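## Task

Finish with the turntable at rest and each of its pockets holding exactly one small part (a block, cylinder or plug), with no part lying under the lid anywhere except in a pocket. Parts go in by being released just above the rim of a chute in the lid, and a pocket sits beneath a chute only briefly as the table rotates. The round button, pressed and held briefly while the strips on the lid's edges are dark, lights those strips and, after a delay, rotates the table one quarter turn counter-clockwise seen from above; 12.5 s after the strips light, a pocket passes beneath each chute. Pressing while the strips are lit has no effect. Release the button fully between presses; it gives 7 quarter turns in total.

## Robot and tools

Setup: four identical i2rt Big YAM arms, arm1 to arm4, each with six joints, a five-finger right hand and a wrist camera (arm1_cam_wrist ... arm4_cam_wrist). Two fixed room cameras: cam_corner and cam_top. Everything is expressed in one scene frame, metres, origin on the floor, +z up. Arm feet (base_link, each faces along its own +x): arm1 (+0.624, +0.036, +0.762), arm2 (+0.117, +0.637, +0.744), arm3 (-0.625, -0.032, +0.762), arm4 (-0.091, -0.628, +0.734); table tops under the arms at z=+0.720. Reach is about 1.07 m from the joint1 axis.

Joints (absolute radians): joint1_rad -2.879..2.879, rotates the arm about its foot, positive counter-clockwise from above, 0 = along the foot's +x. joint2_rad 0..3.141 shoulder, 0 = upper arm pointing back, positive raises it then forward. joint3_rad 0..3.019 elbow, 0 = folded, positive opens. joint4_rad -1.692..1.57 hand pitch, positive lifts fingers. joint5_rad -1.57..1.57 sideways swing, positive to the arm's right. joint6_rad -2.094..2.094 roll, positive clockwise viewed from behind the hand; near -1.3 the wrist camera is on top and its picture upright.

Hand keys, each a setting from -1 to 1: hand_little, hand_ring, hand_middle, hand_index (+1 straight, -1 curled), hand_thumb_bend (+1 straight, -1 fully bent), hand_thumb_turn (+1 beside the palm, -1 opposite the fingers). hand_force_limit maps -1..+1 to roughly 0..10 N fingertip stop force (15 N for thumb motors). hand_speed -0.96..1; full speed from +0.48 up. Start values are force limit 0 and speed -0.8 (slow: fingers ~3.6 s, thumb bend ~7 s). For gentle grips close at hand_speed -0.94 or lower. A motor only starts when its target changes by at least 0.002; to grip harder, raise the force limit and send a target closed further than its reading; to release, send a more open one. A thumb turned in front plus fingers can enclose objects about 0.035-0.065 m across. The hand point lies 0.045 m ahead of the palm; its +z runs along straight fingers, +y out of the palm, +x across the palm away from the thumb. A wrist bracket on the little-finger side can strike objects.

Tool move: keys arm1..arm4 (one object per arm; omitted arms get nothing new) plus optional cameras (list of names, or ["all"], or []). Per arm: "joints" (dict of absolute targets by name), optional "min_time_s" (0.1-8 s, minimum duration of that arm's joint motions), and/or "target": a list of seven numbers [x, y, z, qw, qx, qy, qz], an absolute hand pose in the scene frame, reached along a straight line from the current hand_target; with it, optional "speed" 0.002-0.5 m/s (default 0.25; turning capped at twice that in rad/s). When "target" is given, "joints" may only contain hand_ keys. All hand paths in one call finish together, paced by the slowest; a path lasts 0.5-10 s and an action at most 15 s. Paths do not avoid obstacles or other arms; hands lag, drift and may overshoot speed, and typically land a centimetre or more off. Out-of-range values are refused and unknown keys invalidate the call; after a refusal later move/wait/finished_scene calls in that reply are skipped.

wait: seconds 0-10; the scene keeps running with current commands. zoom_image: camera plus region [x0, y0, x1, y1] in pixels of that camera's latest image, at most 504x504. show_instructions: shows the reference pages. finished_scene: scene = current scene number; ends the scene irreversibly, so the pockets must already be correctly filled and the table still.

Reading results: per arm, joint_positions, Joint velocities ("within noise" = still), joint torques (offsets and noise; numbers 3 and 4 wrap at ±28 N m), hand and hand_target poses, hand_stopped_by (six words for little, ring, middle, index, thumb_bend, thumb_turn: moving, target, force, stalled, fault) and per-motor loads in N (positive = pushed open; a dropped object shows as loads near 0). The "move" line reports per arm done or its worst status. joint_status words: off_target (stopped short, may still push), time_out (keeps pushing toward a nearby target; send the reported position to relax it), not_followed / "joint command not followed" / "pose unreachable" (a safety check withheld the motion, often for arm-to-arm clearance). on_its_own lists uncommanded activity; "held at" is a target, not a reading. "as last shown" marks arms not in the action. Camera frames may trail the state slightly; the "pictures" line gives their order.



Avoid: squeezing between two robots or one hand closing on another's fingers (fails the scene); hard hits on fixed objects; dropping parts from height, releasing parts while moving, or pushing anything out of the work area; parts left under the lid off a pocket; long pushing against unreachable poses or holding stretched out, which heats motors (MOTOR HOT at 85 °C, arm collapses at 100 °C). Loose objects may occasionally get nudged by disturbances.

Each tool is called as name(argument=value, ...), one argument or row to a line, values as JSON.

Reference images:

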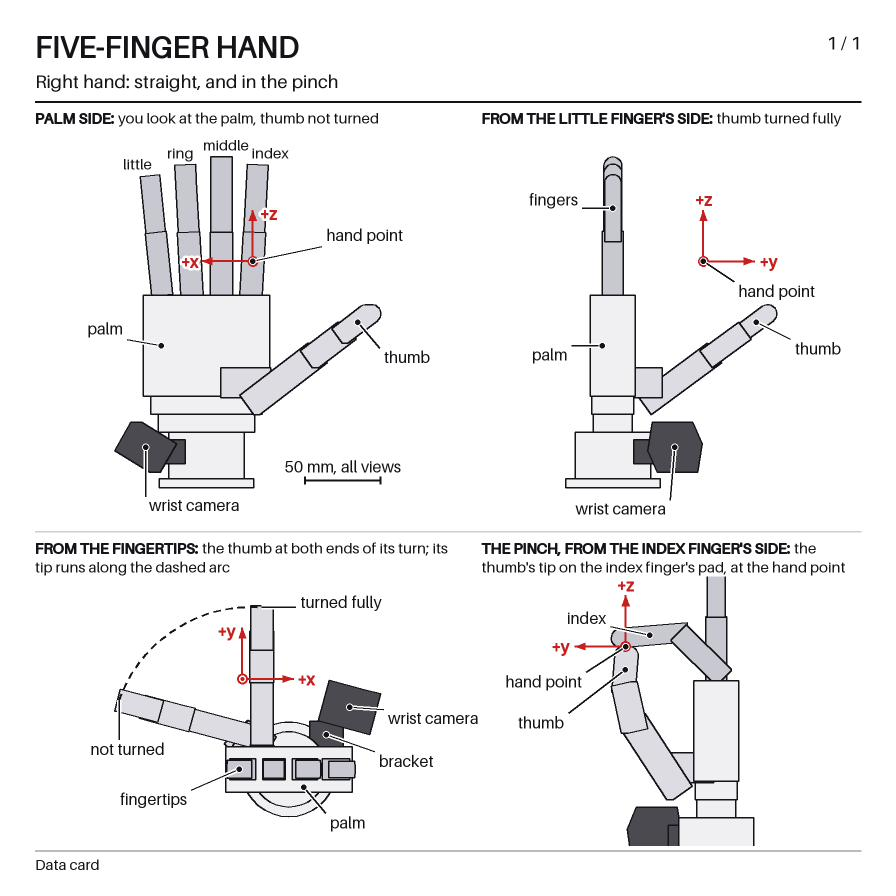

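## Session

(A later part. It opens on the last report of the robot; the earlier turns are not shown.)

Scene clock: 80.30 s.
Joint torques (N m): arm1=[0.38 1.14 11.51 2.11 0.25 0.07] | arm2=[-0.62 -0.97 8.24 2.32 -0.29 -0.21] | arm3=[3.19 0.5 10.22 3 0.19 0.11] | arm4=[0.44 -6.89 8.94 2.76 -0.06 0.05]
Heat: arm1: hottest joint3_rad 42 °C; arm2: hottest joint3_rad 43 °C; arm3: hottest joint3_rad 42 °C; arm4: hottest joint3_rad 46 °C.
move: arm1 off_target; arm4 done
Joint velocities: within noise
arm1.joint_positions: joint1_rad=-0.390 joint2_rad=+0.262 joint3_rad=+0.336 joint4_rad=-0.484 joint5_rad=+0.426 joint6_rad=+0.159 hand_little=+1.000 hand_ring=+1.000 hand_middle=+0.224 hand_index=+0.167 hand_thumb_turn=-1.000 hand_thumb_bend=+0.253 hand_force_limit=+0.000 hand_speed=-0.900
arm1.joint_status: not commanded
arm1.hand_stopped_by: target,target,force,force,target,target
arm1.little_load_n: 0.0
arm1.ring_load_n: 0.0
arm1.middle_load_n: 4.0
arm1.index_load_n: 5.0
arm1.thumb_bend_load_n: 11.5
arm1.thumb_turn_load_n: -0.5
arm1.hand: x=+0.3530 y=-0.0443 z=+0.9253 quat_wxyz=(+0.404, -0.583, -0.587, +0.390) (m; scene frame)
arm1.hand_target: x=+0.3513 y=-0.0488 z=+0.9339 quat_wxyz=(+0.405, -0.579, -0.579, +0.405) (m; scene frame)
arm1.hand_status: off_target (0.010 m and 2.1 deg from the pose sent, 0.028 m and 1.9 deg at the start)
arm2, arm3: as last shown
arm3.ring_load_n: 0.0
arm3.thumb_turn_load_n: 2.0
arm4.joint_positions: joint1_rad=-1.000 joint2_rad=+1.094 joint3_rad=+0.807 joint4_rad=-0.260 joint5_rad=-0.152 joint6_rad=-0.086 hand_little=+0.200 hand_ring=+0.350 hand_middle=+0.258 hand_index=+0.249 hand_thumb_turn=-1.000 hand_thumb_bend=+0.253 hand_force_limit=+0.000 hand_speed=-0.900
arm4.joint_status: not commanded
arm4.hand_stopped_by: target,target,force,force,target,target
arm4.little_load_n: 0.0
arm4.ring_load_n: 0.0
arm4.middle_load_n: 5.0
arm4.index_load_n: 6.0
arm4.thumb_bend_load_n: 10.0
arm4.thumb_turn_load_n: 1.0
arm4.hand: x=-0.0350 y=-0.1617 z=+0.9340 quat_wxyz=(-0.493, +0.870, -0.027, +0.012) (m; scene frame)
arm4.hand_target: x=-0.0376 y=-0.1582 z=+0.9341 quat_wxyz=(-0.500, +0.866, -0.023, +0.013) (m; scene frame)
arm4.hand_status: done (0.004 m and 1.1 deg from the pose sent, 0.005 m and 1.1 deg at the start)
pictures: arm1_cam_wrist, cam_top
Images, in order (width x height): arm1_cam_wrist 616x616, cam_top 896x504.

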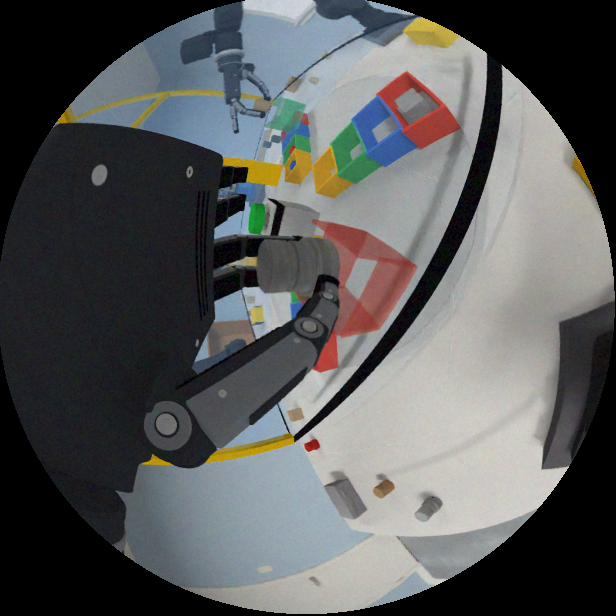

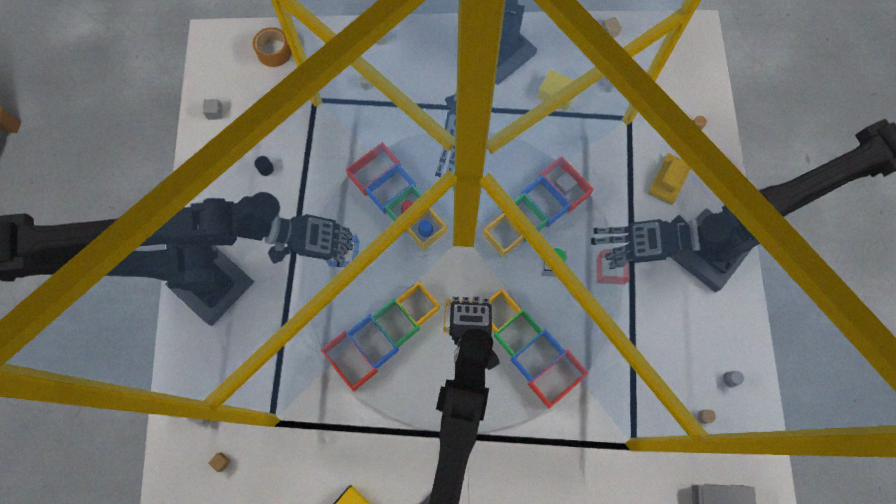

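move(
  arm1={"target": [0.330, -0.060, 1.07, 0.4056, -0.5793, -0.5793, 0.4056], "speed": 0.25},
)

move(
  arm1={"target": [0.265, -0.078, 1.03, 0.0862, -0.7019, -0.7019, 0.0862], "speed": 0.3},
)

move(
  arm1={"target": [0.263, -0.077, 0.975, 0.0862, -0.7019, -0.7019, 0.0862], "speed": 0.1},
  cameras=["arm1_cam_wrist", "cam_top"],
)

zoom_image(
  camera="arm1_cam_wrist",
  region=[180, 100, 430, 350],
)

Scene clock: 82.23 s.
Joint torques (N m): arm1=[0.56 1.26 15.86 1.25 0.26 0.07] | arm2=[-0.5 -1.08 8.29 2.36 -0.29 -0.21] | arm3=[3.08 0.5 10.24 3.04 0.19 0.12] | arm4=[0.44 -6.89 8.95 2.76 -0.06 0.05]
Heat: arm1: hottest joint3_rad 42 °C; arm2: hottest joint3_rad 43 °C; arm3: hottest joint3_rad 42 °C; arm4: hottest joint3_rad 46 °C.
move: arm1 off_target
Joint velocities: within noise
arm1.joint_positions: joint1_rad=-0.386 joint2_rad=+0.436 joint3_rad=+0.667 joint4_rad=-0.657 joint5_rad=+0.428 joint6_rad=+0.160 hand_little=+1.000 hand_ring=+1.000 hand_middle=+0.224 hand_index=+0.167 hand_thumb_turn=-1.000 hand_thumb_bend=+0.253 hand_force_limit=+0.000 hand_speed=-0.900
arm1.joint_status: not commanded
arm1.hand_stopped_by: target,target,force,force,target,target
arm1.little_load_n: 0.0
arm1.ring_load_n: 0.0
arm1.middle_load_n: 4.0
arm1.index_load_n: 5.0
arm1.thumb_bend_load_n: 11.5
arm1.thumb_turn_load_n: 0.0
arm1.hand: x=+0.3326 y=-0.0548 z=+1.0385 quat_wxyz=(+0.402, -0.584, -0.592, +0.383) (m; scene frame)
arm1.hand_target: x=+0.3308 y=-0.0594 z=+1.0695 quat_wxyz=(+0.405, -0.579, -0.579, +0.406) (m; scene frame)
arm1.hand_status: off_target (0.032 m and 3.0 deg from the pose sent, 0.147 m and 2.1 deg at the start)
arm2, arm3, arm4: as last shown
arm3.thumb_turn_load_n: 2.5
pictures: none

Scene clock: 84.77 s.
Joint torques (N m): arm1=[-1.32 -6.83 14.52 0.14 -0.04 -0.02] | arm2=[-0.5 -0.97 8.27 2.32 -0.29 -0.22] | arm3=[2.9 0.62 10.25 3 0.18 0.09] | arm4=[0.44 -6.89 8.95 2.74 -0.06 0.05]
Heat: arm1: hottest joint3_rad 43 °C; arm2: hottest joint3_rad 43 °C; arm3: hottest joint3_rad 42 °C; arm4: hottest joint3_rad 46 °C.
move: arm1 off_target
Joint velocities: within noise
arm1.joint_positions: joint1_rad=-0.604 joint2_rad=+1.271 joint3_rad=+1.312 joint4_rad=-1.403 joint5_rad=+0.055 joint6_rad=+0.218 hand_little=+1.000 hand_ring=+1.000 hand_middle=+0.224 hand_index=+0.167 hand_thumb_turn=-1.000 hand_thumb_bend=+0.253 hand_force_limit=+0.000 hand_speed=-0.900
arm1.joint_status: not commanded
arm1.hand_stopped_by: target,target,force,force,target,target
arm1.little_load_n: 0.0
arm1.ring_load_n: 0.0
arm1.middle_load_n: 4.5
arm1.index_load_n: 5.0
arm1.thumb_bend_load_n: 11.0
arm1.thumb_turn_load_n: 0.0
arm1.hand: x=+0.2778 y=-0.0787 z=+1.0118 quat_wxyz=(+0.077, -0.700, -0.706, +0.070) (m; scene frame)
arm1.hand_target: x=+0.2657 y=-0.0778 z=+1.0297 quat_wxyz=(+0.087, -0.702, -0.702, +0.086) (m; scene frame)
arm1.hand_status: off_target (0.022 m and 2.2 deg from the pose sent, 0.072 m and 53.5 deg at the start)
arm2, arm3, arm4: as last shown
arm2.index_load_n: 6.0
arm4.index_load_n: 6.5
pictures: none

Scene clock: 86.00 s.
Joint torques (N m): arm1=[-1.26 -6.77 10 0.88 -0.05 -0.04] | arm2=[-0.38 -1.26 8.25 2.35 -0.3 -0.22] | arm3=[3.19 0.44 10.25 3.02 0.18 0.11] | arm4=[0.44 -6.89 8.95 2.74 -0.06 0.05]
Heat: arm1: hottest joint3_rad 43 °C; arm2: hottest joint3_rad 44 °C; arm3: hottest joint3_rad 42 °C; arm4: hottest joint3_rad 46 °C.
move: arm1 done
Joint velocities: within noise
arm1.joint_positions: joint1_rad=-0.607 joint2_rad=+1.274 joint3_rad=+1.224 joint4_rad=-1.277 joint5_rad=+0.054 joint6_rad=+0.217 hand_little=+1.000 hand_ring=+1.000 hand_middle=+0.224 hand_index=+0.167 hand_thumb_turn=-1.000 hand_thumb_bend=+0.253 hand_force_limit=+0.000 hand_speed=-0.900
arm1.joint_status: not commanded
arm1.hand_stopped_by: target,target,force,force,target,target
arm1.little_load_n: 0.0
arm1.ring_load_n: 0.0
arm1.middle_load_n: 4.5
arm1.index_load_n: 5.5
arm1.thumb_bend_load_n: 11.0
arm1.thumb_turn_load_n: 0.0
arm1.hand: x=+0.2674 y=-0.0803 z=+0.9777 quat_wxyz=(+0.086, -0.700, -0.704, +0.085) (m; scene frame)
arm1.hand_target: x=+0.2631 y=-0.0769 z=+0.9749 quat_wxyz=(+0.086, -0.702, -0.702, +0.086) (m; scene frame)
arm1.hand_status: done (0.006 m and 0.3 deg from the pose sent, 0.040 m and 2.2 deg at the start)
arm2, arm3, arm4: as last shown
arm2.index_load_n: 5.5
arm3.middle_load_n: 5.0
arm3.index_load_n: 4.5
pictures: arm1_cam_wrist, cam_top
Images, in order (width x height): arm1_cam_wrist 616x616, cam_top 896x504.

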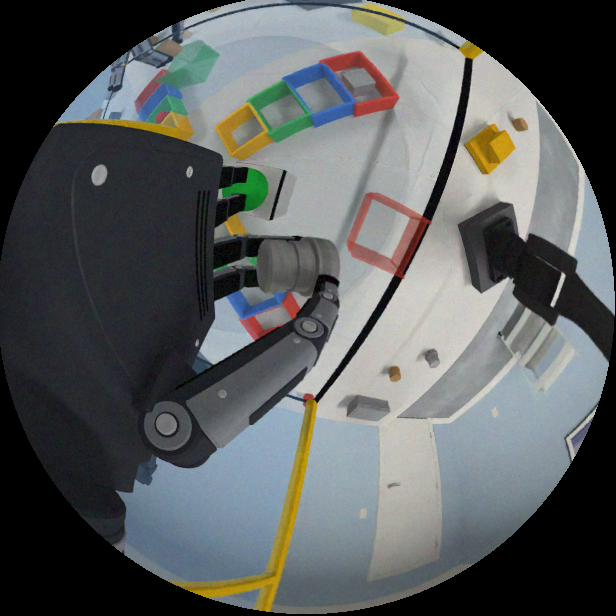

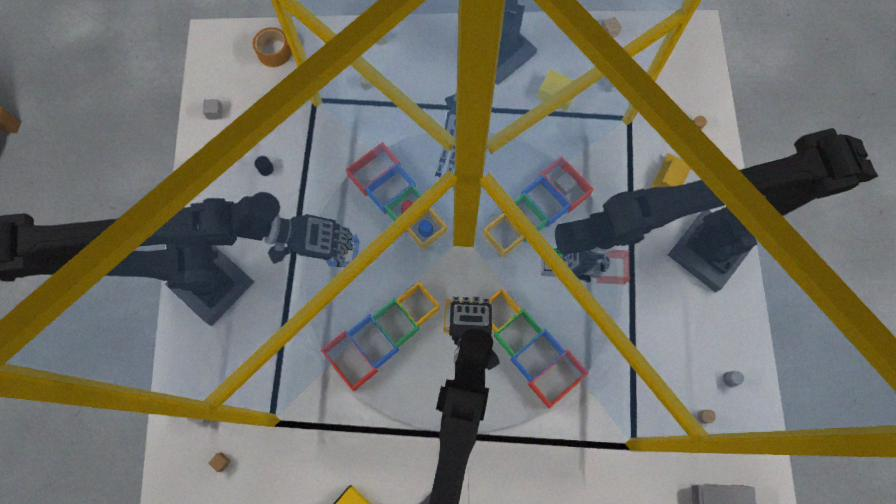

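Scaled by 2.016 from the camera's 616x616 image, which has a finer 880x880 frame.

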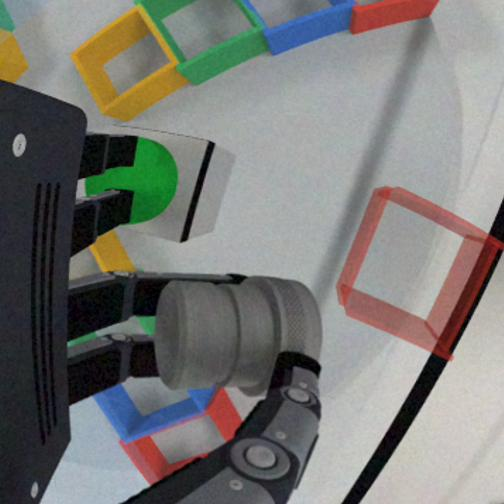

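move(
  arm1={"target": [0.262, -0.076, 0.963, 0.0862, -0.7019, -0.7019, 0.0862], "speed": 0.1},
  cameras=["cam_corner"],
)

move(
  arm1={"target": [0.262, -0.076, 0.949, 0.0862, -0.7019, -0.7019, 0.0862], "speed": 0.06},
  cameras=["cam_corner"],
)

Scene clock: 87.17 s.
Joint torques (N m): arm1=[-1.49 -6.36 8.65 1.17 -0.04 -0.04] | arm2=[-0.44 -0.91 8.35 2.36 -0.28 -0.21] | arm3=[3.14 0.56 10.21 3 0.18 0.11] | arm4=[0.38 -6.89 8.94 2.74 -0.06 0.05]
Heat: arm1: hottest joint3_rad 43 °C; arm2: hottest joint3_rad 44 °C; arm3: hottest joint3_rad 42 °C; arm4: hottest joint3_rad 46 °C.
move: arm1 off_target
Joint velocities: within noise
arm1.joint_positions: joint1_rad=-0.608 joint2_rad=+1.271 joint3_rad=+1.213 joint4_rad=-1.255 joint5_rad=+0.053 joint6_rad=+0.216 hand_little=+1.000 hand_ring=+1.000 hand_middle=+0.224 hand_index=+0.167 hand_thumb_turn=-1.000 hand_thumb_bend=+0.253 hand_force_limit=+0.000 hand_speed=-0.900
arm1.joint_status: not commanded
arm1.hand_stopped_by: target,target,force,force,target,target
arm1.little_load_n: 0.0
arm1.ring_load_n: -2.5
arm1.middle_load_n: 4.5
arm1.index_load_n: 5.5
arm1.thumb_bend_load_n: 11.0
arm1.thumb_turn_load_n: -0.5
arm1.hand: x=+0.2652 y=-0.0805 z=+0.9745 quat_wxyz=(+0.089, -0.699, -0.703, +0.091) (m; scene frame)
arm1.hand_target: x=+0.2623 y=-0.0759 z=+0.9632 quat_wxyz=(+0.086, -0.702, -0.702, +0.086) (m; scene frame)
arm1.hand_status: off_target (0.013 m and 0.7 deg from the pose sent, 0.016 m and 0.3 deg at the start)
arm2, arm3, arm4: as last shown
arm3.middle_load_n: 5.5
pictures: cam_corner
Images, in order (width x height): cam_corner 896x504.

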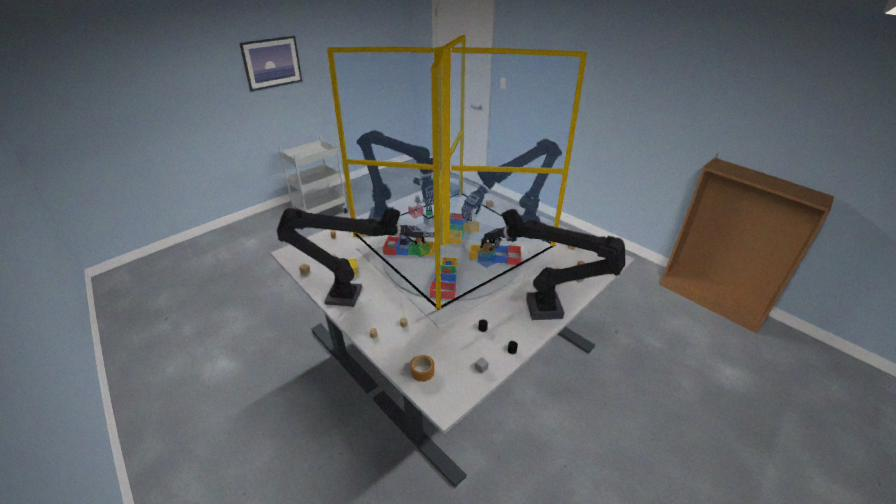

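Scene clock: 88.13 s.
Joint torques (N m): arm1=[-1.2 -5.07 7.97 1.46 -0.05 -0.04] | arm2=[-0.56 -1.26 8.29 2.3 -0.27 -0.22] | arm3=[3.43 0.5 10.33 3.04 0.18 0.12] | arm4=[0.44 -6.89 8.94 2.76 -0.06 0.05]
Heat: arm1: hottest joint3_rad 43 °C; arm2: hottest joint3_rad 44 °C; arm3: hottest joint3_rad 42 °C; arm4: hottest joint3_rad 46 °C.
move: arm1 off_target
Joint velocities: within noise
arm1.joint_positions: joint1_rad=-0.608 joint2_rad=+1.258 joint3_rad=+1.187 joint4_rad=-1.225 joint5_rad=+0.053 joint6_rad=+0.216 hand_little=+1.000 hand_ring=+1.000 hand_middle=+0.224 hand_index=+0.167 hand_thumb_turn=-1.000 hand_thumb_bend=+0.253 hand_force_limit=+0.000 hand_speed=-0.900
arm1.joint_status: not commanded
arm1.hand_stopped_by: target,target,force,force,target,target
arm1.little_load_n: 0.0
arm1.ring_load_n: -4.0
arm1.middle_load_n: 4.5
arm1.index_load_n: 5.0
arm1.thumb_bend_load_n: 11.0
arm1.thumb_turn_load_n: 0.0
arm1.hand: x=+0.2657 y=-0.0804 z=+0.9692 quat_wxyz=(+0.094, -0.699, -0.703, +0.098) (m; scene frame)
arm1.hand_target: x=+0.2629 y=-0.0759 z=+0.9495 quat_wxyz=(+0.086, -0.702, -0.702, +0.086) (m; scene frame)
arm1.hand_status: off_target (0.021 m and 1.6 deg from the pose sent, 0.026 m and 0.7 deg at the start)
arm2, arm3, arm4: as last shown
arm2.thumb_turn_load_n: 0.0
arm3.middle_load_n: 5.0
arm3.thumb_bend_load_n: 13.5
pictures: cam_corner
Images, in order (width x height): cam_corner 896x504.

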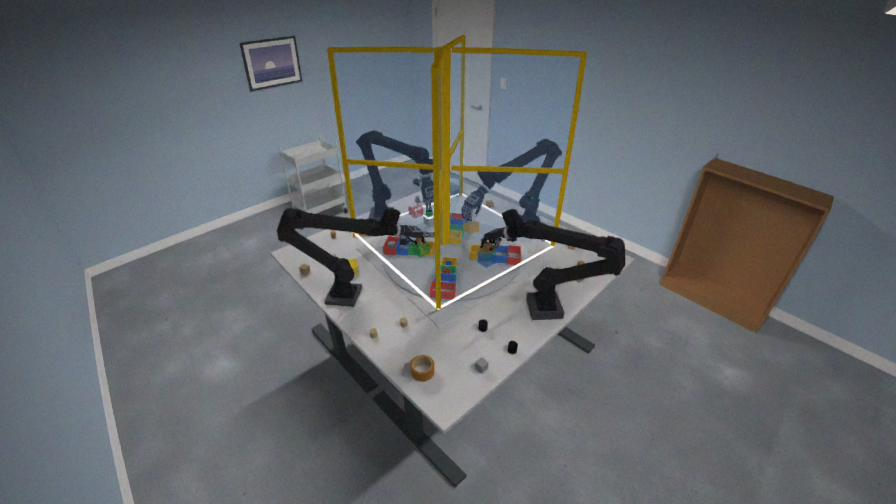

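move(
  arm1={"target": [0.325, -0.060, 1.07, 0.4056, -0.5793, -0.5793, 0.4056], "speed": 0.35},
  cameras=["cam_top"],
)

move(
  arm1={"target": [0.351, -0.049, 0.965, 0.4056, -0.5793, -0.5793, 0.4056], "speed": 0.2},
)

move(
  arm1={"target": [0.351, -0.049, 0.936, 0.4056, -0.5793, -0.5793, 0.4056], "speed": 0.1},
  cameras=["cam_top"],
)

zoom_image(
  camera="cam_top",
  region=[580, 230, 650, 300],
)

Scene clock: 90.70 s.
Joint torques (N m): arm1=[0.62 0.56 11.28 2.11 0.23 -0.04] | arm2=[-0.56 -0.79 8.35 2.25 -0.29 -0.21] | arm3=[3.31 0.38 10.21 3 0.19 0.12] | arm4=[0.44 -6.89 8.94 2.76 -0.06 0.05]
Heat: arm1: hottest joint3_rad 43 °C; arm2: hottest joint3_rad 44 °C; arm3: hottest joint3_rad 42 °C; arm4: hottest joint3_rad 46 °C.
move: arm1 done
Joint velocities: within noise
arm1.joint_positions: joint1_rad=-0.400 joint2_rad=+0.460 joint3_rad=+0.723 joint4_rad=-0.665 joint5_rad=+0.417 joint6_rad=+0.169 hand_little=+1.000 hand_ring=+1.000 hand_middle=+0.224 hand_index=+0.167 hand_thumb_turn=-1.000 hand_thumb_bend=+0.253 hand_force_limit=+0.000 hand_speed=-0.900
arm1.joint_status: not commanded
arm1.hand_stopped_by: target,target,force,force,target,target
arm1.little_load_n: 0.0
arm1.ring_load_n: 0.0
arm1.middle_load_n: 4.0
arm1.index_load_n: 5.0
arm1.thumb_bend_load_n: 11.0
arm1.thumb_turn_load_n: 0.0
arm1.hand: x=+0.3259 y=-0.0563 z=+1.0636 quat_wxyz=(+0.402, -0.587, -0.581, +0.395) (m; scene frame)
arm1.hand_target: x=+0.3251 y=-0.0598 z=+1.0701 quat_wxyz=(+0.406, -0.579, -0.579, +0.406) (m; scene frame)
arm1.hand_status: done (0.007 m and 1.5 deg from the pose sent, 0.119 m and 54.4 deg at the start)
arm2.joint_positions: joint1_rad=-1.032 joint2_rad=+0.877 joint3_rad=+0.538 joint4_rad=+0.009 joint5_rad=-0.094 joint6_rad=-0.033 hand_little=+1.000 hand_ring=+1.000 hand_middle=+0.121 hand_index=+0.121 hand_thumb_turn=-1.000 hand_thumb_bend=+0.253 hand_force_limit=+0.000 hand_speed=-0.900
arm2.joint_status: not commanded
arm2.hand_stopped_by: target,target,force,force,target,target
arm2.little_load_n: 0.0
arm2.ring_load_n: 0.0
arm2.middle_load_n: 6.5
arm2.index_load_n: 5.5
arm2.thumb_bend_load_n: 10.5
arm2.thumb_turn_load_n: 0.5
arm2.hand: x=+0.0239 y=+0.2191 z=+0.9328 quat_wxyz=(+0.060, -0.094, -0.811, +0.574) (m; scene frame)
arm2.hand_target: x=+0.0192 y=+0.2201 z=+0.9252 quat_wxyz=(+0.065, -0.093, -0.814, +0.570) (m; scene frame)
arm2.hand_status: not commanded
arm3.joint_positions: joint1_rad=-0.689 joint2_rad=+0.670 joint3_rad=+0.518 joint4_rad=-0.403 joint5_rad=+0.180 joint6_rad=+0.102 hand_little=+0.000 hand_ring=+0.000 hand_middle=+0.269 hand_index=+0.248 hand_thumb_turn=-1.000 hand_thumb_bend=+0.253 hand_force_limit=+0.000 hand_speed=-0.900
arm3.joint_status: not commanded
arm3.hand_stopped_by: target,target,force,force,target,target
arm3.little_load_n: 0.0
arm3.ring_load_n: 0.0
arm3.middle_load_n: 5.5
arm3.index_load_n: 4.0
arm3.thumb_bend_load_n: 14.0
arm3.thumb_turn_load_n: 2.5
arm3.hand: x=-0.2858 y=+0.0228 z=+0.9353 quat_wxyz=(-0.337, +0.599, -0.628, +0.364) (m; scene frame)
arm3.hand_target: x=-0.2822 y=+0.0280 z=+0.9362 quat_wxyz=(-0.344, +0.596, -0.628, +0.363) (m; scene frame)
arm3.hand_status: not commanded
arm4: as last shown
arm4.thumb_bend_load_n: 9.5
pictures: cam_top
Images, in order (width x height): cam_top 896x504.

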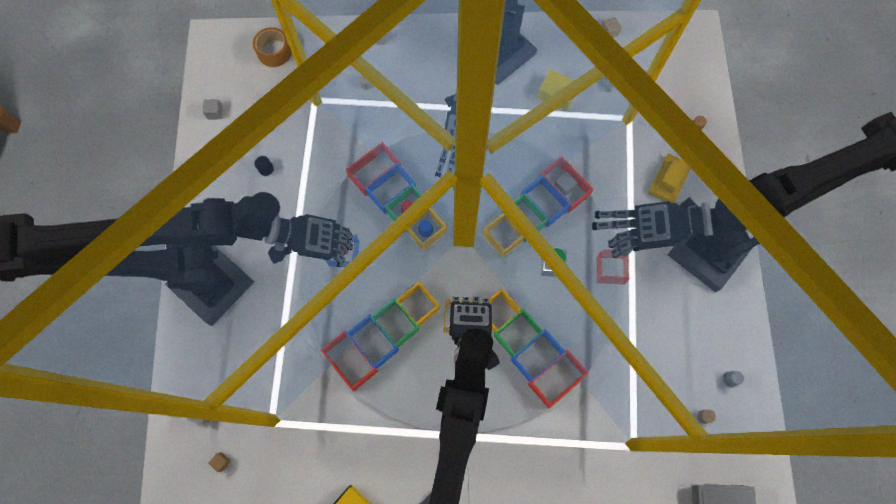

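Scene clock: 92.00 s.
Joint torques (N m): arm1=[0.5 1.14 11.55 2.1 0.24 0] | arm2=[-0.56 -1.03 8.28 2.35 -0.29 -0.22] | arm3=[3.14 0.56 10.26 3.03 0.18 0.11] | arm4=[0.38 -6.89 8.94 2.76 -0.06 0.05]
Heat: arm1: hottest joint3_rad 43 °C; arm2: hottest joint3_rad 44 °C; arm3: hottest joint3_rad 42 °C; arm4: hottest joint3_rad 46 °C.
move: arm1 done
Joint velocities: within noise
arm1.joint_positions: joint1_rad=-0.389 joint2_rad=+0.280 joint3_rad=+0.418 joint4_rad=-0.549 joint5_rad=+0.426 joint6_rad=+0.169 hand_little=+1.000 hand_ring=+1.000 hand_middle=+0.224 hand_index=+0.167 hand_thumb_turn=-1.000 hand_thumb_bend=+0.253 hand_force_limit=+0.000 hand_speed=-0.900
arm1.joint_status: not commanded
arm1.hand_stopped_by: target,target,force,force,target,target
arm1.little_load_n: 0.0
arm1.ring_load_n: 0.0
arm1.middle_load_n: 4.0
arm1.index_load_n: 5.0
arm1.thumb_bend_load_n: 11.5
arm1.thumb_turn_load_n: 0.0
arm1.hand: x=+0.3525 y=-0.0452 z=+0.9563 quat_wxyz=(+0.402, -0.586, -0.585, +0.391) (m; scene frame)
arm1.hand_target: x=+0.3512 y=-0.0489 z=+0.9651 quat_wxyz=(+0.405, -0.579, -0.579, +0.406) (m; scene frame)
arm1.hand_status: done (0.010 m and 1.9 deg from the pose sent, 0.102 m and 1.5 deg at the start)
arm2, arm3, arm4: as last shown
arm2.thumb_turn_load_n: 0.0
arm4.thumb_bend_load_n: 10.0
pictures: none

Scene clock: 93.13 s.
Joint torques (N m): arm1=[0.44 1.14 11.49 2.1 0.23 -0.01] | arm2=[-0.62 -1.14 8.29 2.21 -0.28 -0.2] | arm3=[3.08 0.62 10.22 3.06 0.17 0.11] | arm4=[0.44 -6.89 8.95 2.74 -0.06 0.05]
Heat: arm1: hottest joint3_rad 43 °C; arm2: hottest joint3_rad 44 °C; arm3: hottest joint3_rad 42 °C; arm4: hottest joint3_rad 46 °C.
move: arm1 done
Joint velocities: within noise
arm1.joint_positions: joint1_rad=-0.389 joint2_rad=+0.264 joint3_rad=+0.342 joint4_rad=-0.488 joint5_rad=+0.426 joint6_rad=+0.169 hand_little=+1.000 hand_ring=+1.000 hand_middle=+0.224 hand_index=+0.167 hand_thumb_turn=-1.000 hand_thumb_bend=+0.253 hand_force_limit=+0.000 hand_speed=-0.900
arm1.joint_status: not commanded
arm1.hand_stopped_by: target,target,force,force,target,target
arm1.little_load_n: 0.0
arm1.ring_load_n: 0.0
arm1.middle_load_n: 4.0
arm1.index_load_n: 5.0
arm1.thumb_bend_load_n: 11.0
arm1.thumb_turn_load_n: -0.5
arm1.hand: x=+0.3528 y=-0.0451 z=+0.9278 quat_wxyz=(+0.402, -0.586, -0.584, +0.392) (m; scene frame)
arm1.hand_target: x=+0.3512 y=-0.0489 z=+0.9361 quat_wxyz=(+0.405, -0.579, -0.579, +0.406) (m; scene frame)
arm1.hand_status: done (0.009 m and 1.9 deg from the pose sent, 0.021 m and 1.9 deg at the start)
arm2, arm3: as last shown
arm2.thumb_turn_load_n: 0.5
arm3.little_load_n: 0.5
arm3.middle_load_n: 5.0
arm3.index_load_n: 4.5
arm3.thumb_bend_load_n: 13.5
arm4.joint_positions: joint1_rad=-1.000 joint2_rad=+1.094 joint3_rad=+0.807 joint4_rad=-0.260 joint5_rad=-0.152 joint6_rad=-0.086 hand_little=+0.200 hand_ring=+0.350 hand_middle=+0.258 hand_index=+0.249 hand_thumb_turn=-1.000 hand_thumb_bend=+0.253 hand_force_limit=+0.000 hand_speed=-0.900
arm4.joint_status: not commanded
arm4.hand_stopped_by: target,target,force,force,target,target
arm4.little_load_n: 0.0
arm4.ring_load_n: 0.0
arm4.middle_load_n: 5.0
arm4.index_load_n: 6.5
arm4.thumb_bend_load_n: 10.0
arm4.thumb_turn_load_n: 1.0
arm4.hand: x=-0.0350 y=-0.1617 z=+0.9340 quat_wxyz=(-0.493, +0.870, -0.027, +0.012) (m; scene frame)
arm4.hand_target: x=-0.0376 y=-0.1582 z=+0.9341 quat_wxyz=(-0.500, +0.866, -0.023, +0.013) (m; scene frame)
arm4.hand_status: not commanded
pictures: cam_top
Images, in order (width x height): cam_top 896x504.

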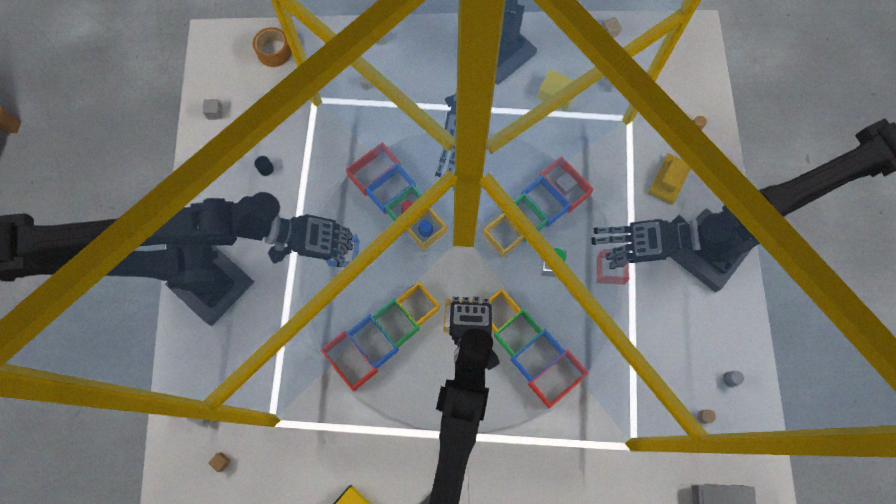

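Scaled by 7.200 from the camera's 896x504 image, which has a finer 1280x720 frame.

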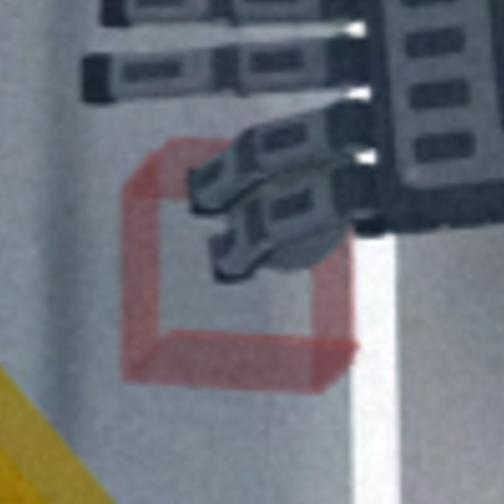

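move(
  arm1={"target": [0.351, -0.060, 0.938, 0.4056, -0.5793, -0.5793, 0.4056], "speed": 0.08},
  cameras=["cam_top"],
)

zoom_image(
  camera="cam_top",
  region=[580, 230, 650, 300],
)

Scene clock: 94.40 s.
Joint torques (N m): arm1=[0.44 2.08 12.41 2.02 0.3 0.1] | arm2=[-0.56 -1.26 8.25 2.29 -0.29 -0.21] | arm3=[3.14 0.44 10.18 3 0.19 0.11] | arm4=[0.44 -6.89 8.94 2.74 -0.06 0.05]
Heat: arm1: hottest joint3_rad 43 °C; arm2: hottest joint3_rad 44 °C; arm3: hottest joint3_rad 42 °C; arm4: hottest joint3_rad 46 °C.
move: arm1 off_target
Joint velocities: within noise
arm1.joint_positions: joint1_rad=-0.312 joint2_rad=+0.277 joint3_rad=+0.342 joint4_rad=-0.484 joint5_rad=+0.498 joint6_rad=+0.191 hand_little=+1.000 hand_ring=+1.000 hand_middle=+0.224 hand_index=+0.167 hand_thumb_turn=-1.000 hand_thumb_bend=+0.253 hand_force_limit=+0.000 hand_speed=-0.900
arm1.joint_status: not commanded
arm1.hand_stopped_by: target,target,force,force,target,target
arm1.little_load_n: 0.0
arm1.ring_load_n: 0.0
arm1.middle_load_n: 4.0
arm1.index_load_n: 5.0
arm1.thumb_bend_load_n: 11.0
arm1.thumb_turn_load_n: 0.0
arm1.hand: x=+0.3546 y=-0.0541 z=+0.9272 quat_wxyz=(+0.406, -0.582, -0.586, +0.391) (m; scene frame)
arm1.hand_target: x=+0.3515 y=-0.0597 z=+0.9381 quat_wxyz=(+0.405, -0.579, -0.579, +0.406) (m; scene frame)
arm1.hand_status: off_target (0.013 m and 1.9 deg from the pose sent, 0.018 m and 1.9 deg at the start)
arm2, arm3, arm4: as last shown
arm3.little_load_n: 0.0
arm3.middle_load_n: 5.5
arm3.index_load_n: 4.0
arm3.thumb_bend_load_n: 14.0
arm4.index_load_n: 6.0
arm4.thumb_turn_load_n: 1.5
pictures: cam_top
Images, in order (width x height): cam_top 896x504.

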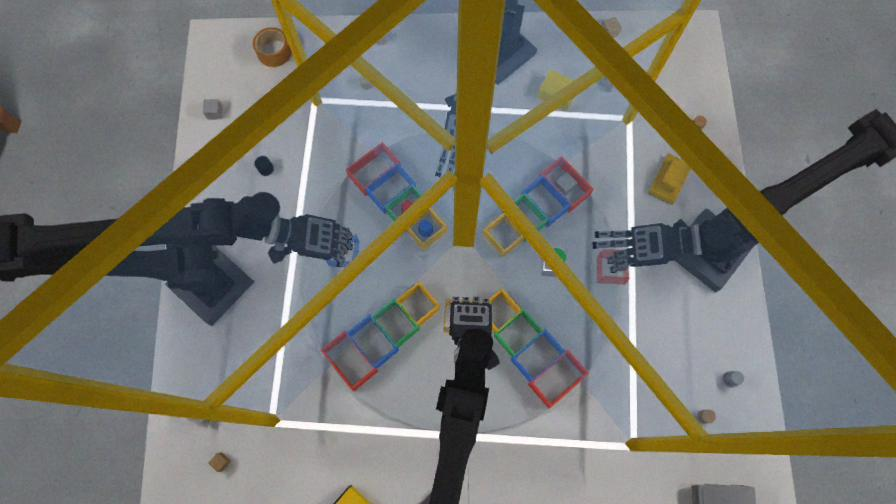

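Scaled by 7.200 from the camera's 896x504 image, which has a finer 1280x720 frame.

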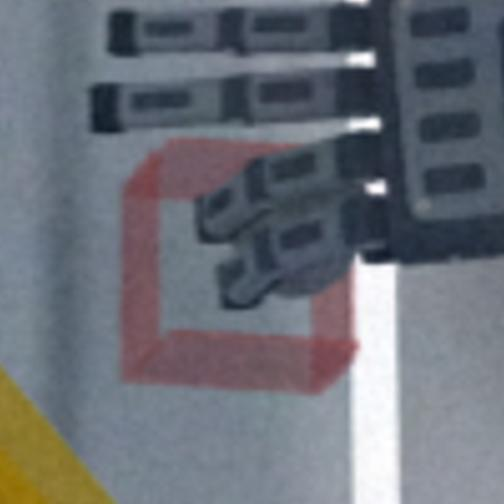

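wait(
  seconds=3.2,
  cameras=["cam_top"],
)

Scene clock: 98.67 s.
Joint torques (N m): arm1=[0.5 2.02 12.36 2.07 0.28 0.08] | arm2=[-0.67 -1.03 8.32 2.33 -0.28 -0.21] | arm3=[3.08 0.62 10.28 3.04 0.19 0.12] | arm4=[0.44 -6.89 8.95 2.74 -0.06 0.05]
Heat: arm1: hottest joint3_rad 44 °C; arm2: hottest joint3_rad 44 °C; arm3: hottest joint3_rad 42 °C; arm4: hottest joint3_rad 46 °C.
Joint velocities: within noise
arm1.joint_positions: joint1_rad=-0.311 joint2_rad=+0.277 joint3_rad=+0.342 joint4_rad=-0.484 joint5_rad=+0.498 joint6_rad=+0.192 hand_little=+1.000 hand_ring=+1.000 hand_middle=+0.224 hand_index=+0.167 hand_thumb_turn=-1.000 hand_thumb_bend=+0.253 hand_force_limit=+0.000 hand_speed=-0.900
arm1.joint_status: not commanded
arm1.hand_stopped_by: target,target,force,force,target,target
arm1.little_load_n: 0.0
arm1.ring_load_n: 0.0
arm1.middle_load_n: 4.0
arm1.index_load_n: 5.0
arm1.thumb_bend_load_n: 11.5
arm1.thumb_turn_load_n: 0.0
arm1.hand: x=+0.3547 y=-0.0542 z=+0.9272 quat_wxyz=(+0.406, -0.582, -0.586, +0.391) (m; scene frame)
arm1.hand_target: x=+0.3515 y=-0.0598 z=+0.9381 quat_wxyz=(+0.405, -0.579, -0.579, +0.406) (m; scene frame)
arm1.hand_status: off_target (0.013 m and 1.8 deg from the pose sent, 0.018 m and 1.9 deg at the start)
arm2.joint_positions: joint1_rad=-1.032 joint2_rad=+0.877 joint3_rad=+0.538 joint4_rad=+0.009 joint5_rad=-0.094 joint6_rad=-0.033 hand_little=+1.000 hand_ring=+1.000 hand_middle=+0.121 hand_index=+0.121 hand_thumb_turn=-1.000 hand_thumb_bend=+0.253 hand_force_limit=+0.000 hand_speed=-0.900
arm2.joint_status: not commanded
arm2.hand_stopped_by: target,target,force,force,target,target
arm2.little_load_n: 0.0
arm2.ring_load_n: 0.0
arm2.middle_load_n: 6.5
arm2.index_load_n: 5.5
arm2.thumb_bend_load_n: 10.5
arm2.thumb_turn_load_n: 0.5
arm2.hand: x=+0.0239 y=+0.2191 z=+0.9328 quat_wxyz=(+0.060, -0.094, -0.811, +0.574) (m; scene frame)
arm2.hand_target: x=+0.0192 y=+0.2201 z=+0.9252 quat_wxyz=(+0.065, -0.093, -0.814, +0.570) (m; scene frame)
arm2.hand_status: not commanded
arm3.joint_positions: joint1_rad=-0.689 joint2_rad=+0.670 joint3_rad=+0.518 joint4_rad=-0.403 joint5_rad=+0.180 joint6_rad=+0.102 hand_little=+0.000 hand_ring=+0.000 hand_middle=+0.269 hand_index=+0.248 hand_thumb_turn=-1.000 hand_thumb_bend=+0.253 hand_force_limit=+0.000 hand_speed=-0.900
arm3.joint_status: not commanded
arm3.hand_stopped_by: target,target,force,force,target,target
arm3.little_load_n: 0.0
arm3.ring_load_n: 0.0
arm3.middle_load_n: 5.5
arm3.index_load_n: 4.0
arm3.thumb_bend_load_n: 14.0
arm3.thumb_turn_load_n: 2.5
arm3.hand: x=-0.2858 y=+0.0228 z=+0.9353 quat_wxyz=(-0.337, +0.599, -0.628, +0.364) (m; scene frame)
arm3.hand_target: x=-0.2822 y=+0.0280 z=+0.9362 quat_wxyz=(-0.344, +0.596, -0.628, +0.363) (m; scene frame)
arm3.hand_status: not commanded
arm4.joint_positions: joint1_rad=-1.000 joint2_rad=+1.094 joint3_rad=+0.807 joint4_rad=-0.260 joint5_rad=-0.152 joint6_rad=-0.086 hand_little=+0.200 hand_ring=+0.350 hand_middle=+0.258 hand_index=+0.249 hand_thumb_turn=-1.000 hand_thumb_bend=+0.253 hand_force_limit=+0.000 hand_speed=-0.900
arm4.joint_status: not commanded
arm4.hand_stopped_by: target,target,force,force,target,target
arm4.little_load_n: 0.0
arm4.ring_load_n: 0.0
arm4.middle_load_n: 5.5
arm4.index_load_n: 6.5
arm4.thumb_bend_load_n: 9.5
arm4.thumb_turn_load_n: 1.0
arm4.hand: x=-0.0350 y=-0.1617 z=+0.9340 quat_wxyz=(-0.493, +0.870, -0.027, +0.012) (m; scene frame)
arm4.hand_target: x=-0.0376 y=-0.1582 z=+0.9341 quat_wxyz=(-0.500, +0.866, -0.023, +0.013) (m; scene frame)
arm4.hand_status: not commanded
wait: 3.20 s; at rest from the start
pictures: cam_top
Images, in order (width x height): cam_top 896x504.

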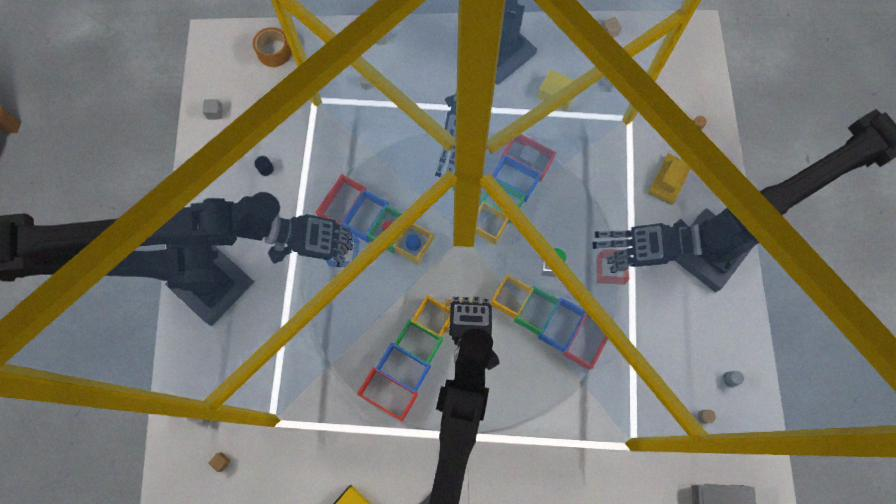

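wait(
  seconds=1.0,
)

move(
  arm1={"joints": {"hand_index": 0.9, "hand_middle": 0.9, "hand_thumb_bend": 0.6, "hand_speed": 1}},
  arm2={"joints": {"hand_index": 0.9, "hand_middle": 0.9, "hand_thumb_bend": 0.6, "hand_speed": 1}},
  arm3={"joints": {"hand_index": 0.9, "hand_middle": 0.9, "hand_thumb_bend": 0.6, "hand_speed": 1}},
  arm4={"joints": {"hand_index": 0.9, "hand_middle": 0.9, "hand_thumb_bend": 0.6, "hand_speed": 1}},
  cameras=["all"],
)

Scene clock: 100.07 s.
Joint torques (N m): arm1=[0.38 2.2 12.41 2.04 0.28 0.08] | arm2=[-0.44 -0.91 8.28 2.33 -0.28 -0.2] | arm3=[3.19 0.5 10.26 3.04 0.18 0.1] | arm4=[0.38 -6.95 8.95 2.74 -0.06 0.05]
Heat: arm1: hottest joint3_rad 44 °C; arm2: hottest joint3_rad 45 °C; arm3: hottest joint3_rad 42 °C; arm4: hottest joint3_rad 46 °C.
Joint velocities: within noise
arm1.joint_positions: joint1_rad=-0.311 joint2_rad=+0.277 joint3_rad=+0.342 joint4_rad=-0.484 joint5_rad=+0.498 joint6_rad=+0.192 hand_little=+1.000 hand_ring=+1.000 hand_middle=+0.224 hand_index=+0.167 hand_thumb_turn=-1.000 hand_thumb_bend=+0.253 hand_force_limit=+0.000 hand_speed=-0.900
arm1.joint_status: not commanded
arm1.hand_stopped_by: target,target,force,force,target,target
arm1.little_load_n: 0.0
arm1.ring_load_n: 0.0
arm1.middle_load_n: 4.0
arm1.index_load_n: 5.0
arm1.thumb_bend_load_n: 11.0
arm1.thumb_turn_load_n: -0.5
arm1.hand: x=+0.3547 y=-0.0542 z=+0.9272 quat_wxyz=(+0.406, -0.582, -0.586, +0.391) (m; scene frame)
arm1.hand_target: x=+0.3515 y=-0.0598 z=+0.9381 quat_wxyz=(+0.405, -0.579, -0.579, +0.406) (m; scene frame)
arm1.hand_status: off_target (0.013 m and 1.8 deg from the pose sent, 0.018 m and 1.9 deg at the start)
arm2.joint_positions: joint1_rad=-1.032 joint2_rad=+0.877 joint3_rad=+0.538 joint4_rad=+0.009 joint5_rad=-0.094 joint6_rad=-0.033 hand_little=+1.000 hand_ring=+1.000 hand_middle=+0.121 hand_index=+0.121 hand_thumb_turn=-1.000 hand_thumb_bend=+0.253 hand_force_limit=+0.000 hand_speed=-0.900
arm2.joint_status: not commanded
arm2.hand_stopped_by: target,target,force,force,target,target
arm2.little_load_n: 0.0
arm2.ring_load_n: 0.0
arm2.middle_load_n: 6.0
arm2.index_load_n: 5.5
arm2.thumb_bend_load_n: 10.5
arm2.thumb_turn_load_n: 0.5
arm2.hand: x=+0.0239 y=+0.2191 z=+0.9328 quat_wxyz=(+0.060, -0.094, -0.811, +0.574) (m; scene frame)
arm2.hand_target: x=+0.0192 y=+0.2201 z=+0.9252 quat_wxyz=(+0.065, -0.093, -0.814, +0.570) (m; scene frame)
arm2.hand_status: not commanded
arm3.joint_positions: joint1_rad=-0.689 joint2_rad=+0.670 joint3_rad=+0.518 joint4_rad=-0.403 joint5_rad=+0.180 joint6_rad=+0.102 hand_little=+0.000 hand_ring=+0.000 hand_middle=+0.269 hand_index=+0.248 hand_thumb_turn=-1.000 hand_thumb_bend=+0.253 hand_force_limit=+0.000 hand_speed=-0.900
arm3.joint_status: not commanded
arm3.hand_stopped_by: target,target,force,force,target,target
arm3.little_load_n: 0.0
arm3.ring_load_n: 0.0
arm3.middle_load_n: 5.5
arm3.index_load_n: 4.0
arm3.thumb_bend_load_n: 14.0
arm3.thumb_turn_load_n: 2.5
arm3.hand: x=-0.2858 y=+0.0228 z=+0.9353 quat_wxyz=(-0.337, +0.599, -0.628, +0.364) (m; scene frame)
arm3.hand_target: x=-0.2822 y=+0.0280 z=+0.9362 quat_wxyz=(-0.344, +0.596, -0.628, +0.363) (m; scene frame)
arm3.hand_status: not commanded
arm4.joint_positions: joint1_rad=-1.000 joint2_rad=+1.094 joint3_rad=+0.807 joint4_rad=-0.260 joint5_rad=-0.152 joint6_rad=-0.086 hand_little=+0.200 hand_ring=+0.350 hand_middle=+0.258 hand_index=+0.249 hand_thumb_turn=-1.000 hand_thumb_bend=+0.253 hand_force_limit=+0.000 hand_speed=-0.900
arm4.joint_status: not commanded
arm4.hand_stopped_by: target,target,force,force,target,target
arm4.little_load_n: 0.0
arm4.ring_load_n: 0.0
arm4.middle_load_n: 5.0
arm4.index_load_n: 6.5
arm4.thumb_bend_load_n: 10.0
arm4.thumb_turn_load_n: 1.0
arm4.hand: x=-0.0350 y=-0.1617 z=+0.9340 quat_wxyz=(-0.493, +0.870, -0.027, +0.012) (m; scene frame)
arm4.hand_target: x=-0.0376 y=-0.1582 z=+0.9341 quat_wxyz=(-0.500, +0.866, -0.023, +0.013) (m; scene frame)
arm4.hand_status: not commanded
wait: 1.00 s; at rest from the start
pictures: none

Scene clock: 100.73 s.
Joint torques (N m): arm1=[0.44 2.2 12.42 1.96 0.24 0.06] | arm2=[-0.67 -1.08 8.28 2.32 -0.28 -0.21] | arm3=[3.02 0.38 10.26 2.91 0.18 0.1] | arm4=[0.44 -6.83 8.95 2.67 -0.06 0.05]
Heat: arm1: hottest joint3_rad 44 °C; arm2: hottest joint3_rad 45 °C; arm3: hottest joint3_rad 42 °C; arm4: hottest joint3_rad 46 °C.
move: arm1 done; arm2 done; arm3 done; arm4 done
Joint velocities: within noise
arm1.joint_positions: joint1_rad=-0.311 joint2_rad=+0.277 joint3_rad=+0.342 joint4_rad=-0.479 joint5_rad=+0.499 joint6_rad=+0.193 hand_little=+1.000 hand_ring=+1.000 hand_middle=+0.900 hand_index=+0.900 hand_thumb_turn=-1.000 hand_thumb_bend=+0.600 hand_force_limit=+0.000 hand_speed=+1.000
arm1.joint_status: all done
arm1.hand_stopped_by: target,target,target,target,target,target
arm1.little_load_n: 0.0
arm1.ring_load_n: 0.0
arm1.middle_load_n: 0.0
arm1.index_load_n: 0.0
arm1.thumb_bend_load_n: 0.0
arm1.thumb_turn_load_n: 0.0
arm1.hand: x=+0.3539 y=-0.0546 z=+0.9285 quat_wxyz=(+0.406, -0.582, -0.584, +0.394) (m; scene frame)
arm1.hand_target: x=+0.3515 y=-0.0598 z=+0.9381 quat_wxyz=(+0.405, -0.579, -0.579, +0.406) (m; scene frame)
arm1.hand_status: not commanded
arm2.joint_positions: joint1_rad=-1.033 joint2_rad=+0.877 joint3_rad=+0.538 joint4_rad=+0.010 joint5_rad=-0.094 joint6_rad=-0.033 hand_little=+1.000 hand_ring=+1.000 hand_middle=+0.900 hand_index=+0.900 hand_thumb_turn=-1.000 hand_thumb_bend=+0.600 hand_force_limit=+0.000 hand_speed=+1.000
arm2.joint_status: all done
arm2.hand_stopped_by: target,target,target,target,target,target
arm2.little_load_n: 0.0
arm2.ring_load_n: 0.0
arm2.middle_load_n: 0.0
arm2.index_load_n: 0.0
arm2.thumb_bend_load_n: 0.0
arm2.thumb_turn_load_n: 0.0
arm2.hand: x=+0.0237 y=+0.2190 z=+0.9330 quat_wxyz=(+0.060, -0.094, -0.811, +0.574) (m; scene frame)
arm2.hand_target: x=+0.0190 y=+0.2202 z=+0.9251 quat_wxyz=(+0.065, -0.093, -0.814, +0.570) (m; scene frame)
arm2.hand_status: not commanded
arm3.joint_positions: joint1_rad=-0.689 joint2_rad=+0.670 joint3_rad=+0.518 joint4_rad=-0.399 joint5_rad=+0.181 joint6_rad=+0.103 hand_little=+0.000 hand_ring=+0.000 hand_middle=+0.900 hand_index=+0.900 hand_thumb_turn=-1.000 hand_thumb_bend=+0.600 hand_force_limit=+0.000 hand_speed=+1.000
arm3.joint_status: all done
arm3.hand_stopped_by: target,target,target,target,target,target
arm3.little_load_n: 0.0
arm3.ring_load_n: 0.0
arm3.middle_load_n: 0.0
arm3.index_load_n: 0.0
arm3.thumb_bend_load_n: 0.0
arm3.thumb_turn_load_n: 0.0
arm3.hand: x=-0.2851 y=+0.0229 z=+0.9360 quat_wxyz=(-0.338, +0.598, -0.628, +0.365) (m; scene frame)
arm3.hand_target: x=-0.2822 y=+0.0280 z=+0.9363 quat_wxyz=(-0.344, +0.596, -0.628, +0.363) (m; scene frame)
arm3.hand_status: not commanded
arm4.joint_positions: joint1_rad=-1.000 joint2_rad=+1.094 joint3_rad=+0.807 joint4_rad=-0.258 joint5_rad=-0.152 joint6_rad=-0.086 hand_little=+0.200 hand_ring=+0.350 hand_middle=+0.900 hand_index=+0.900 hand_thumb_turn=-1.000 hand_thumb_bend=+0.600 hand_force_limit=+0.000 hand_speed=+1.000
arm4.joint_status: all done
arm4.hand_stopped_by: target,target,target,target,target,target
arm4.little_load_n: 0.0
arm4.ring_load_n: 0.0
arm4.middle_load_n: 0.0
arm4.index_load_n: 0.0
arm4.thumb_bend_load_n: 0.0
arm4.thumb_turn_load_n: 0.0
arm4.hand: x=-0.0349 y=-0.1613 z=+0.9344 quat_wxyz=(-0.493, +0.869, -0.027, +0.013) (m; scene frame)
arm4.hand_target: x=-0.0376 y=-0.1581 z=+0.9341 quat_wxyz=(-0.500, +0.866, -0.023, +0.013) (m; scene frame)
arm4.hand_status: not commanded
pictures: arm1_cam_wrist, arm2_cam_wrist, arm3_cam_wrist, arm4_cam_wrist, cam_corner, cam_top
Images, in order (width x height): arm1_cam_wrist 616x616, arm2_cam_wrist 616x616, arm3_cam_wrist 616x616, arm4_cam_wrist 616x616, cam_corner 896x504, cam_top 896x504.

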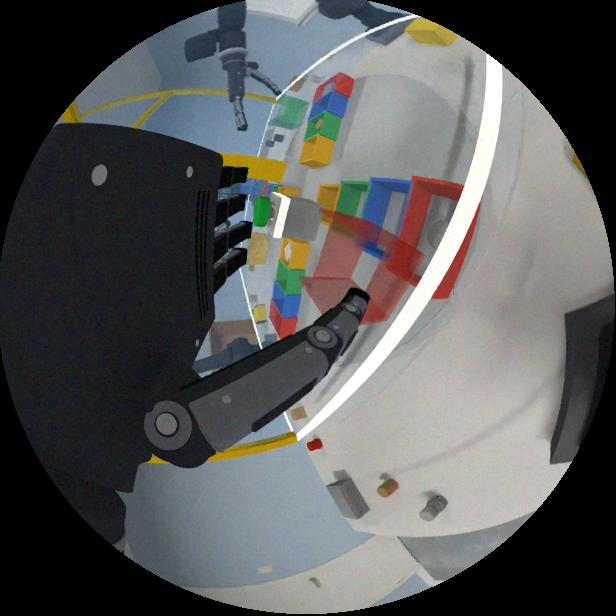

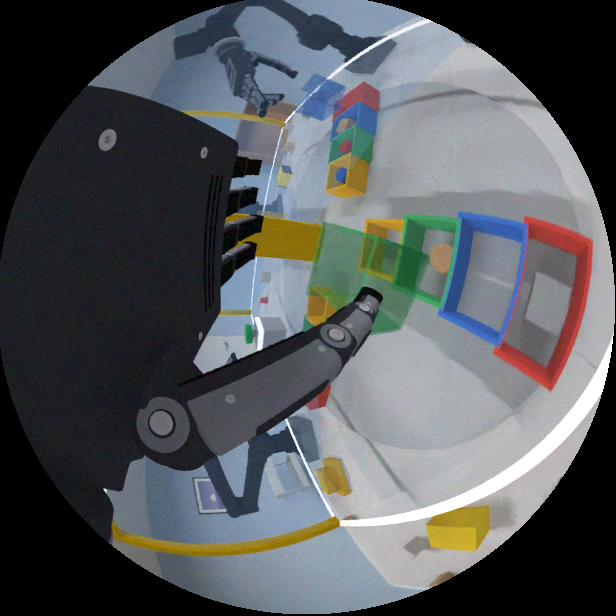

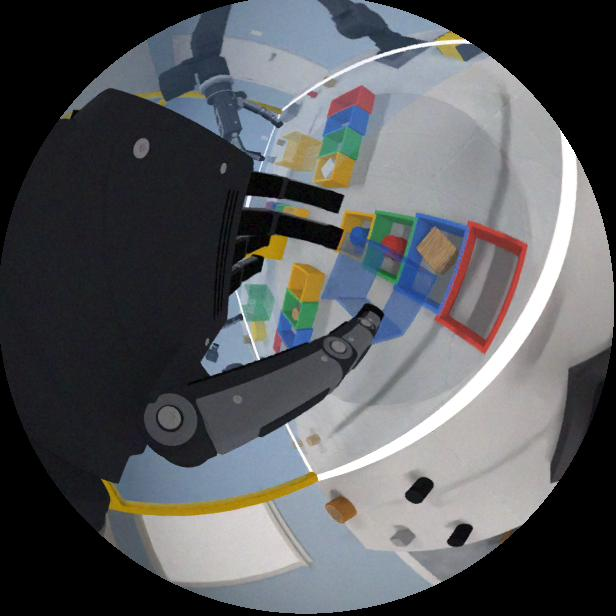

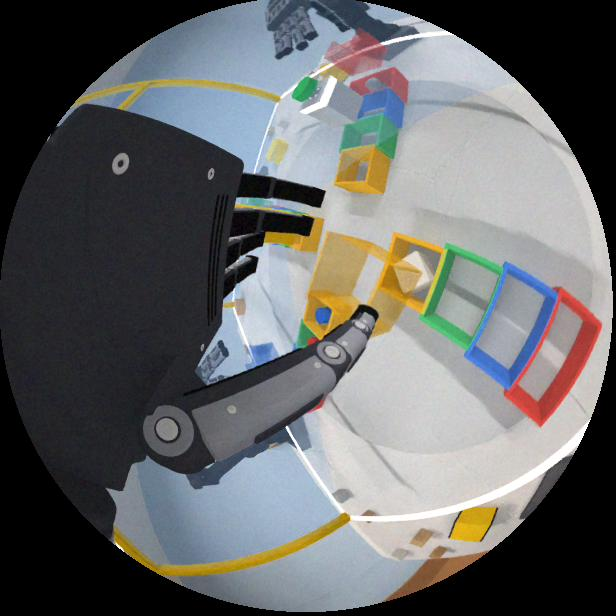

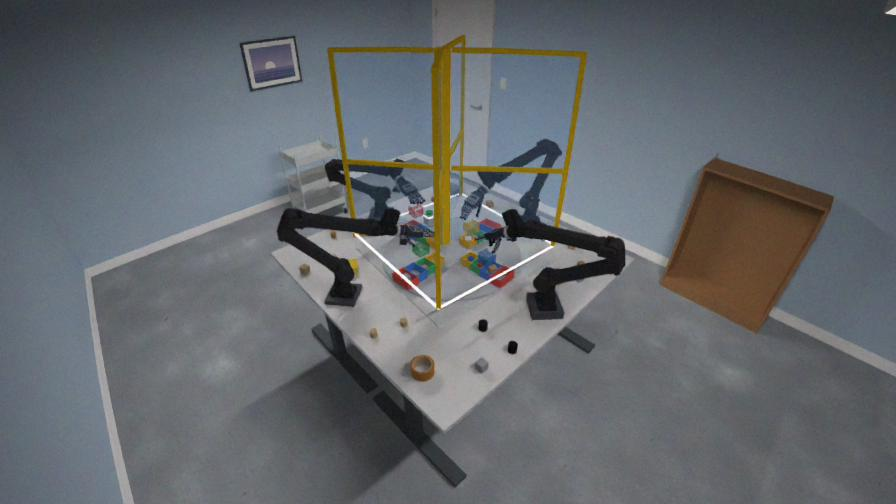

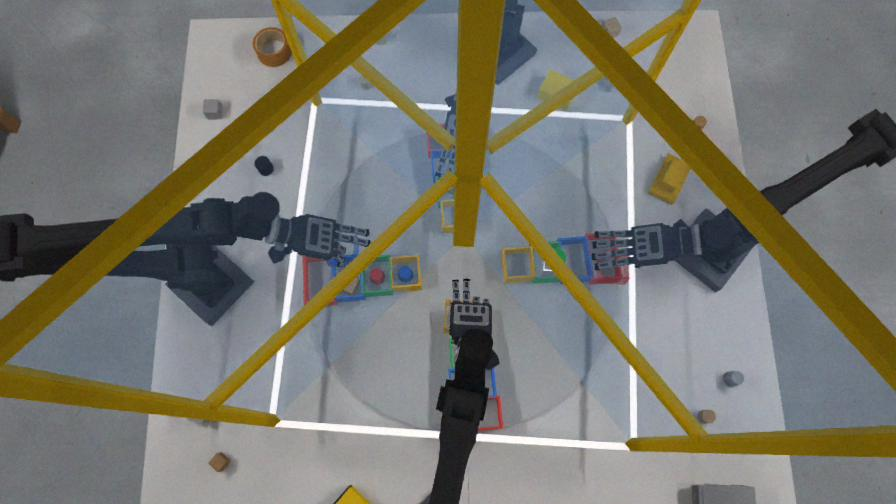

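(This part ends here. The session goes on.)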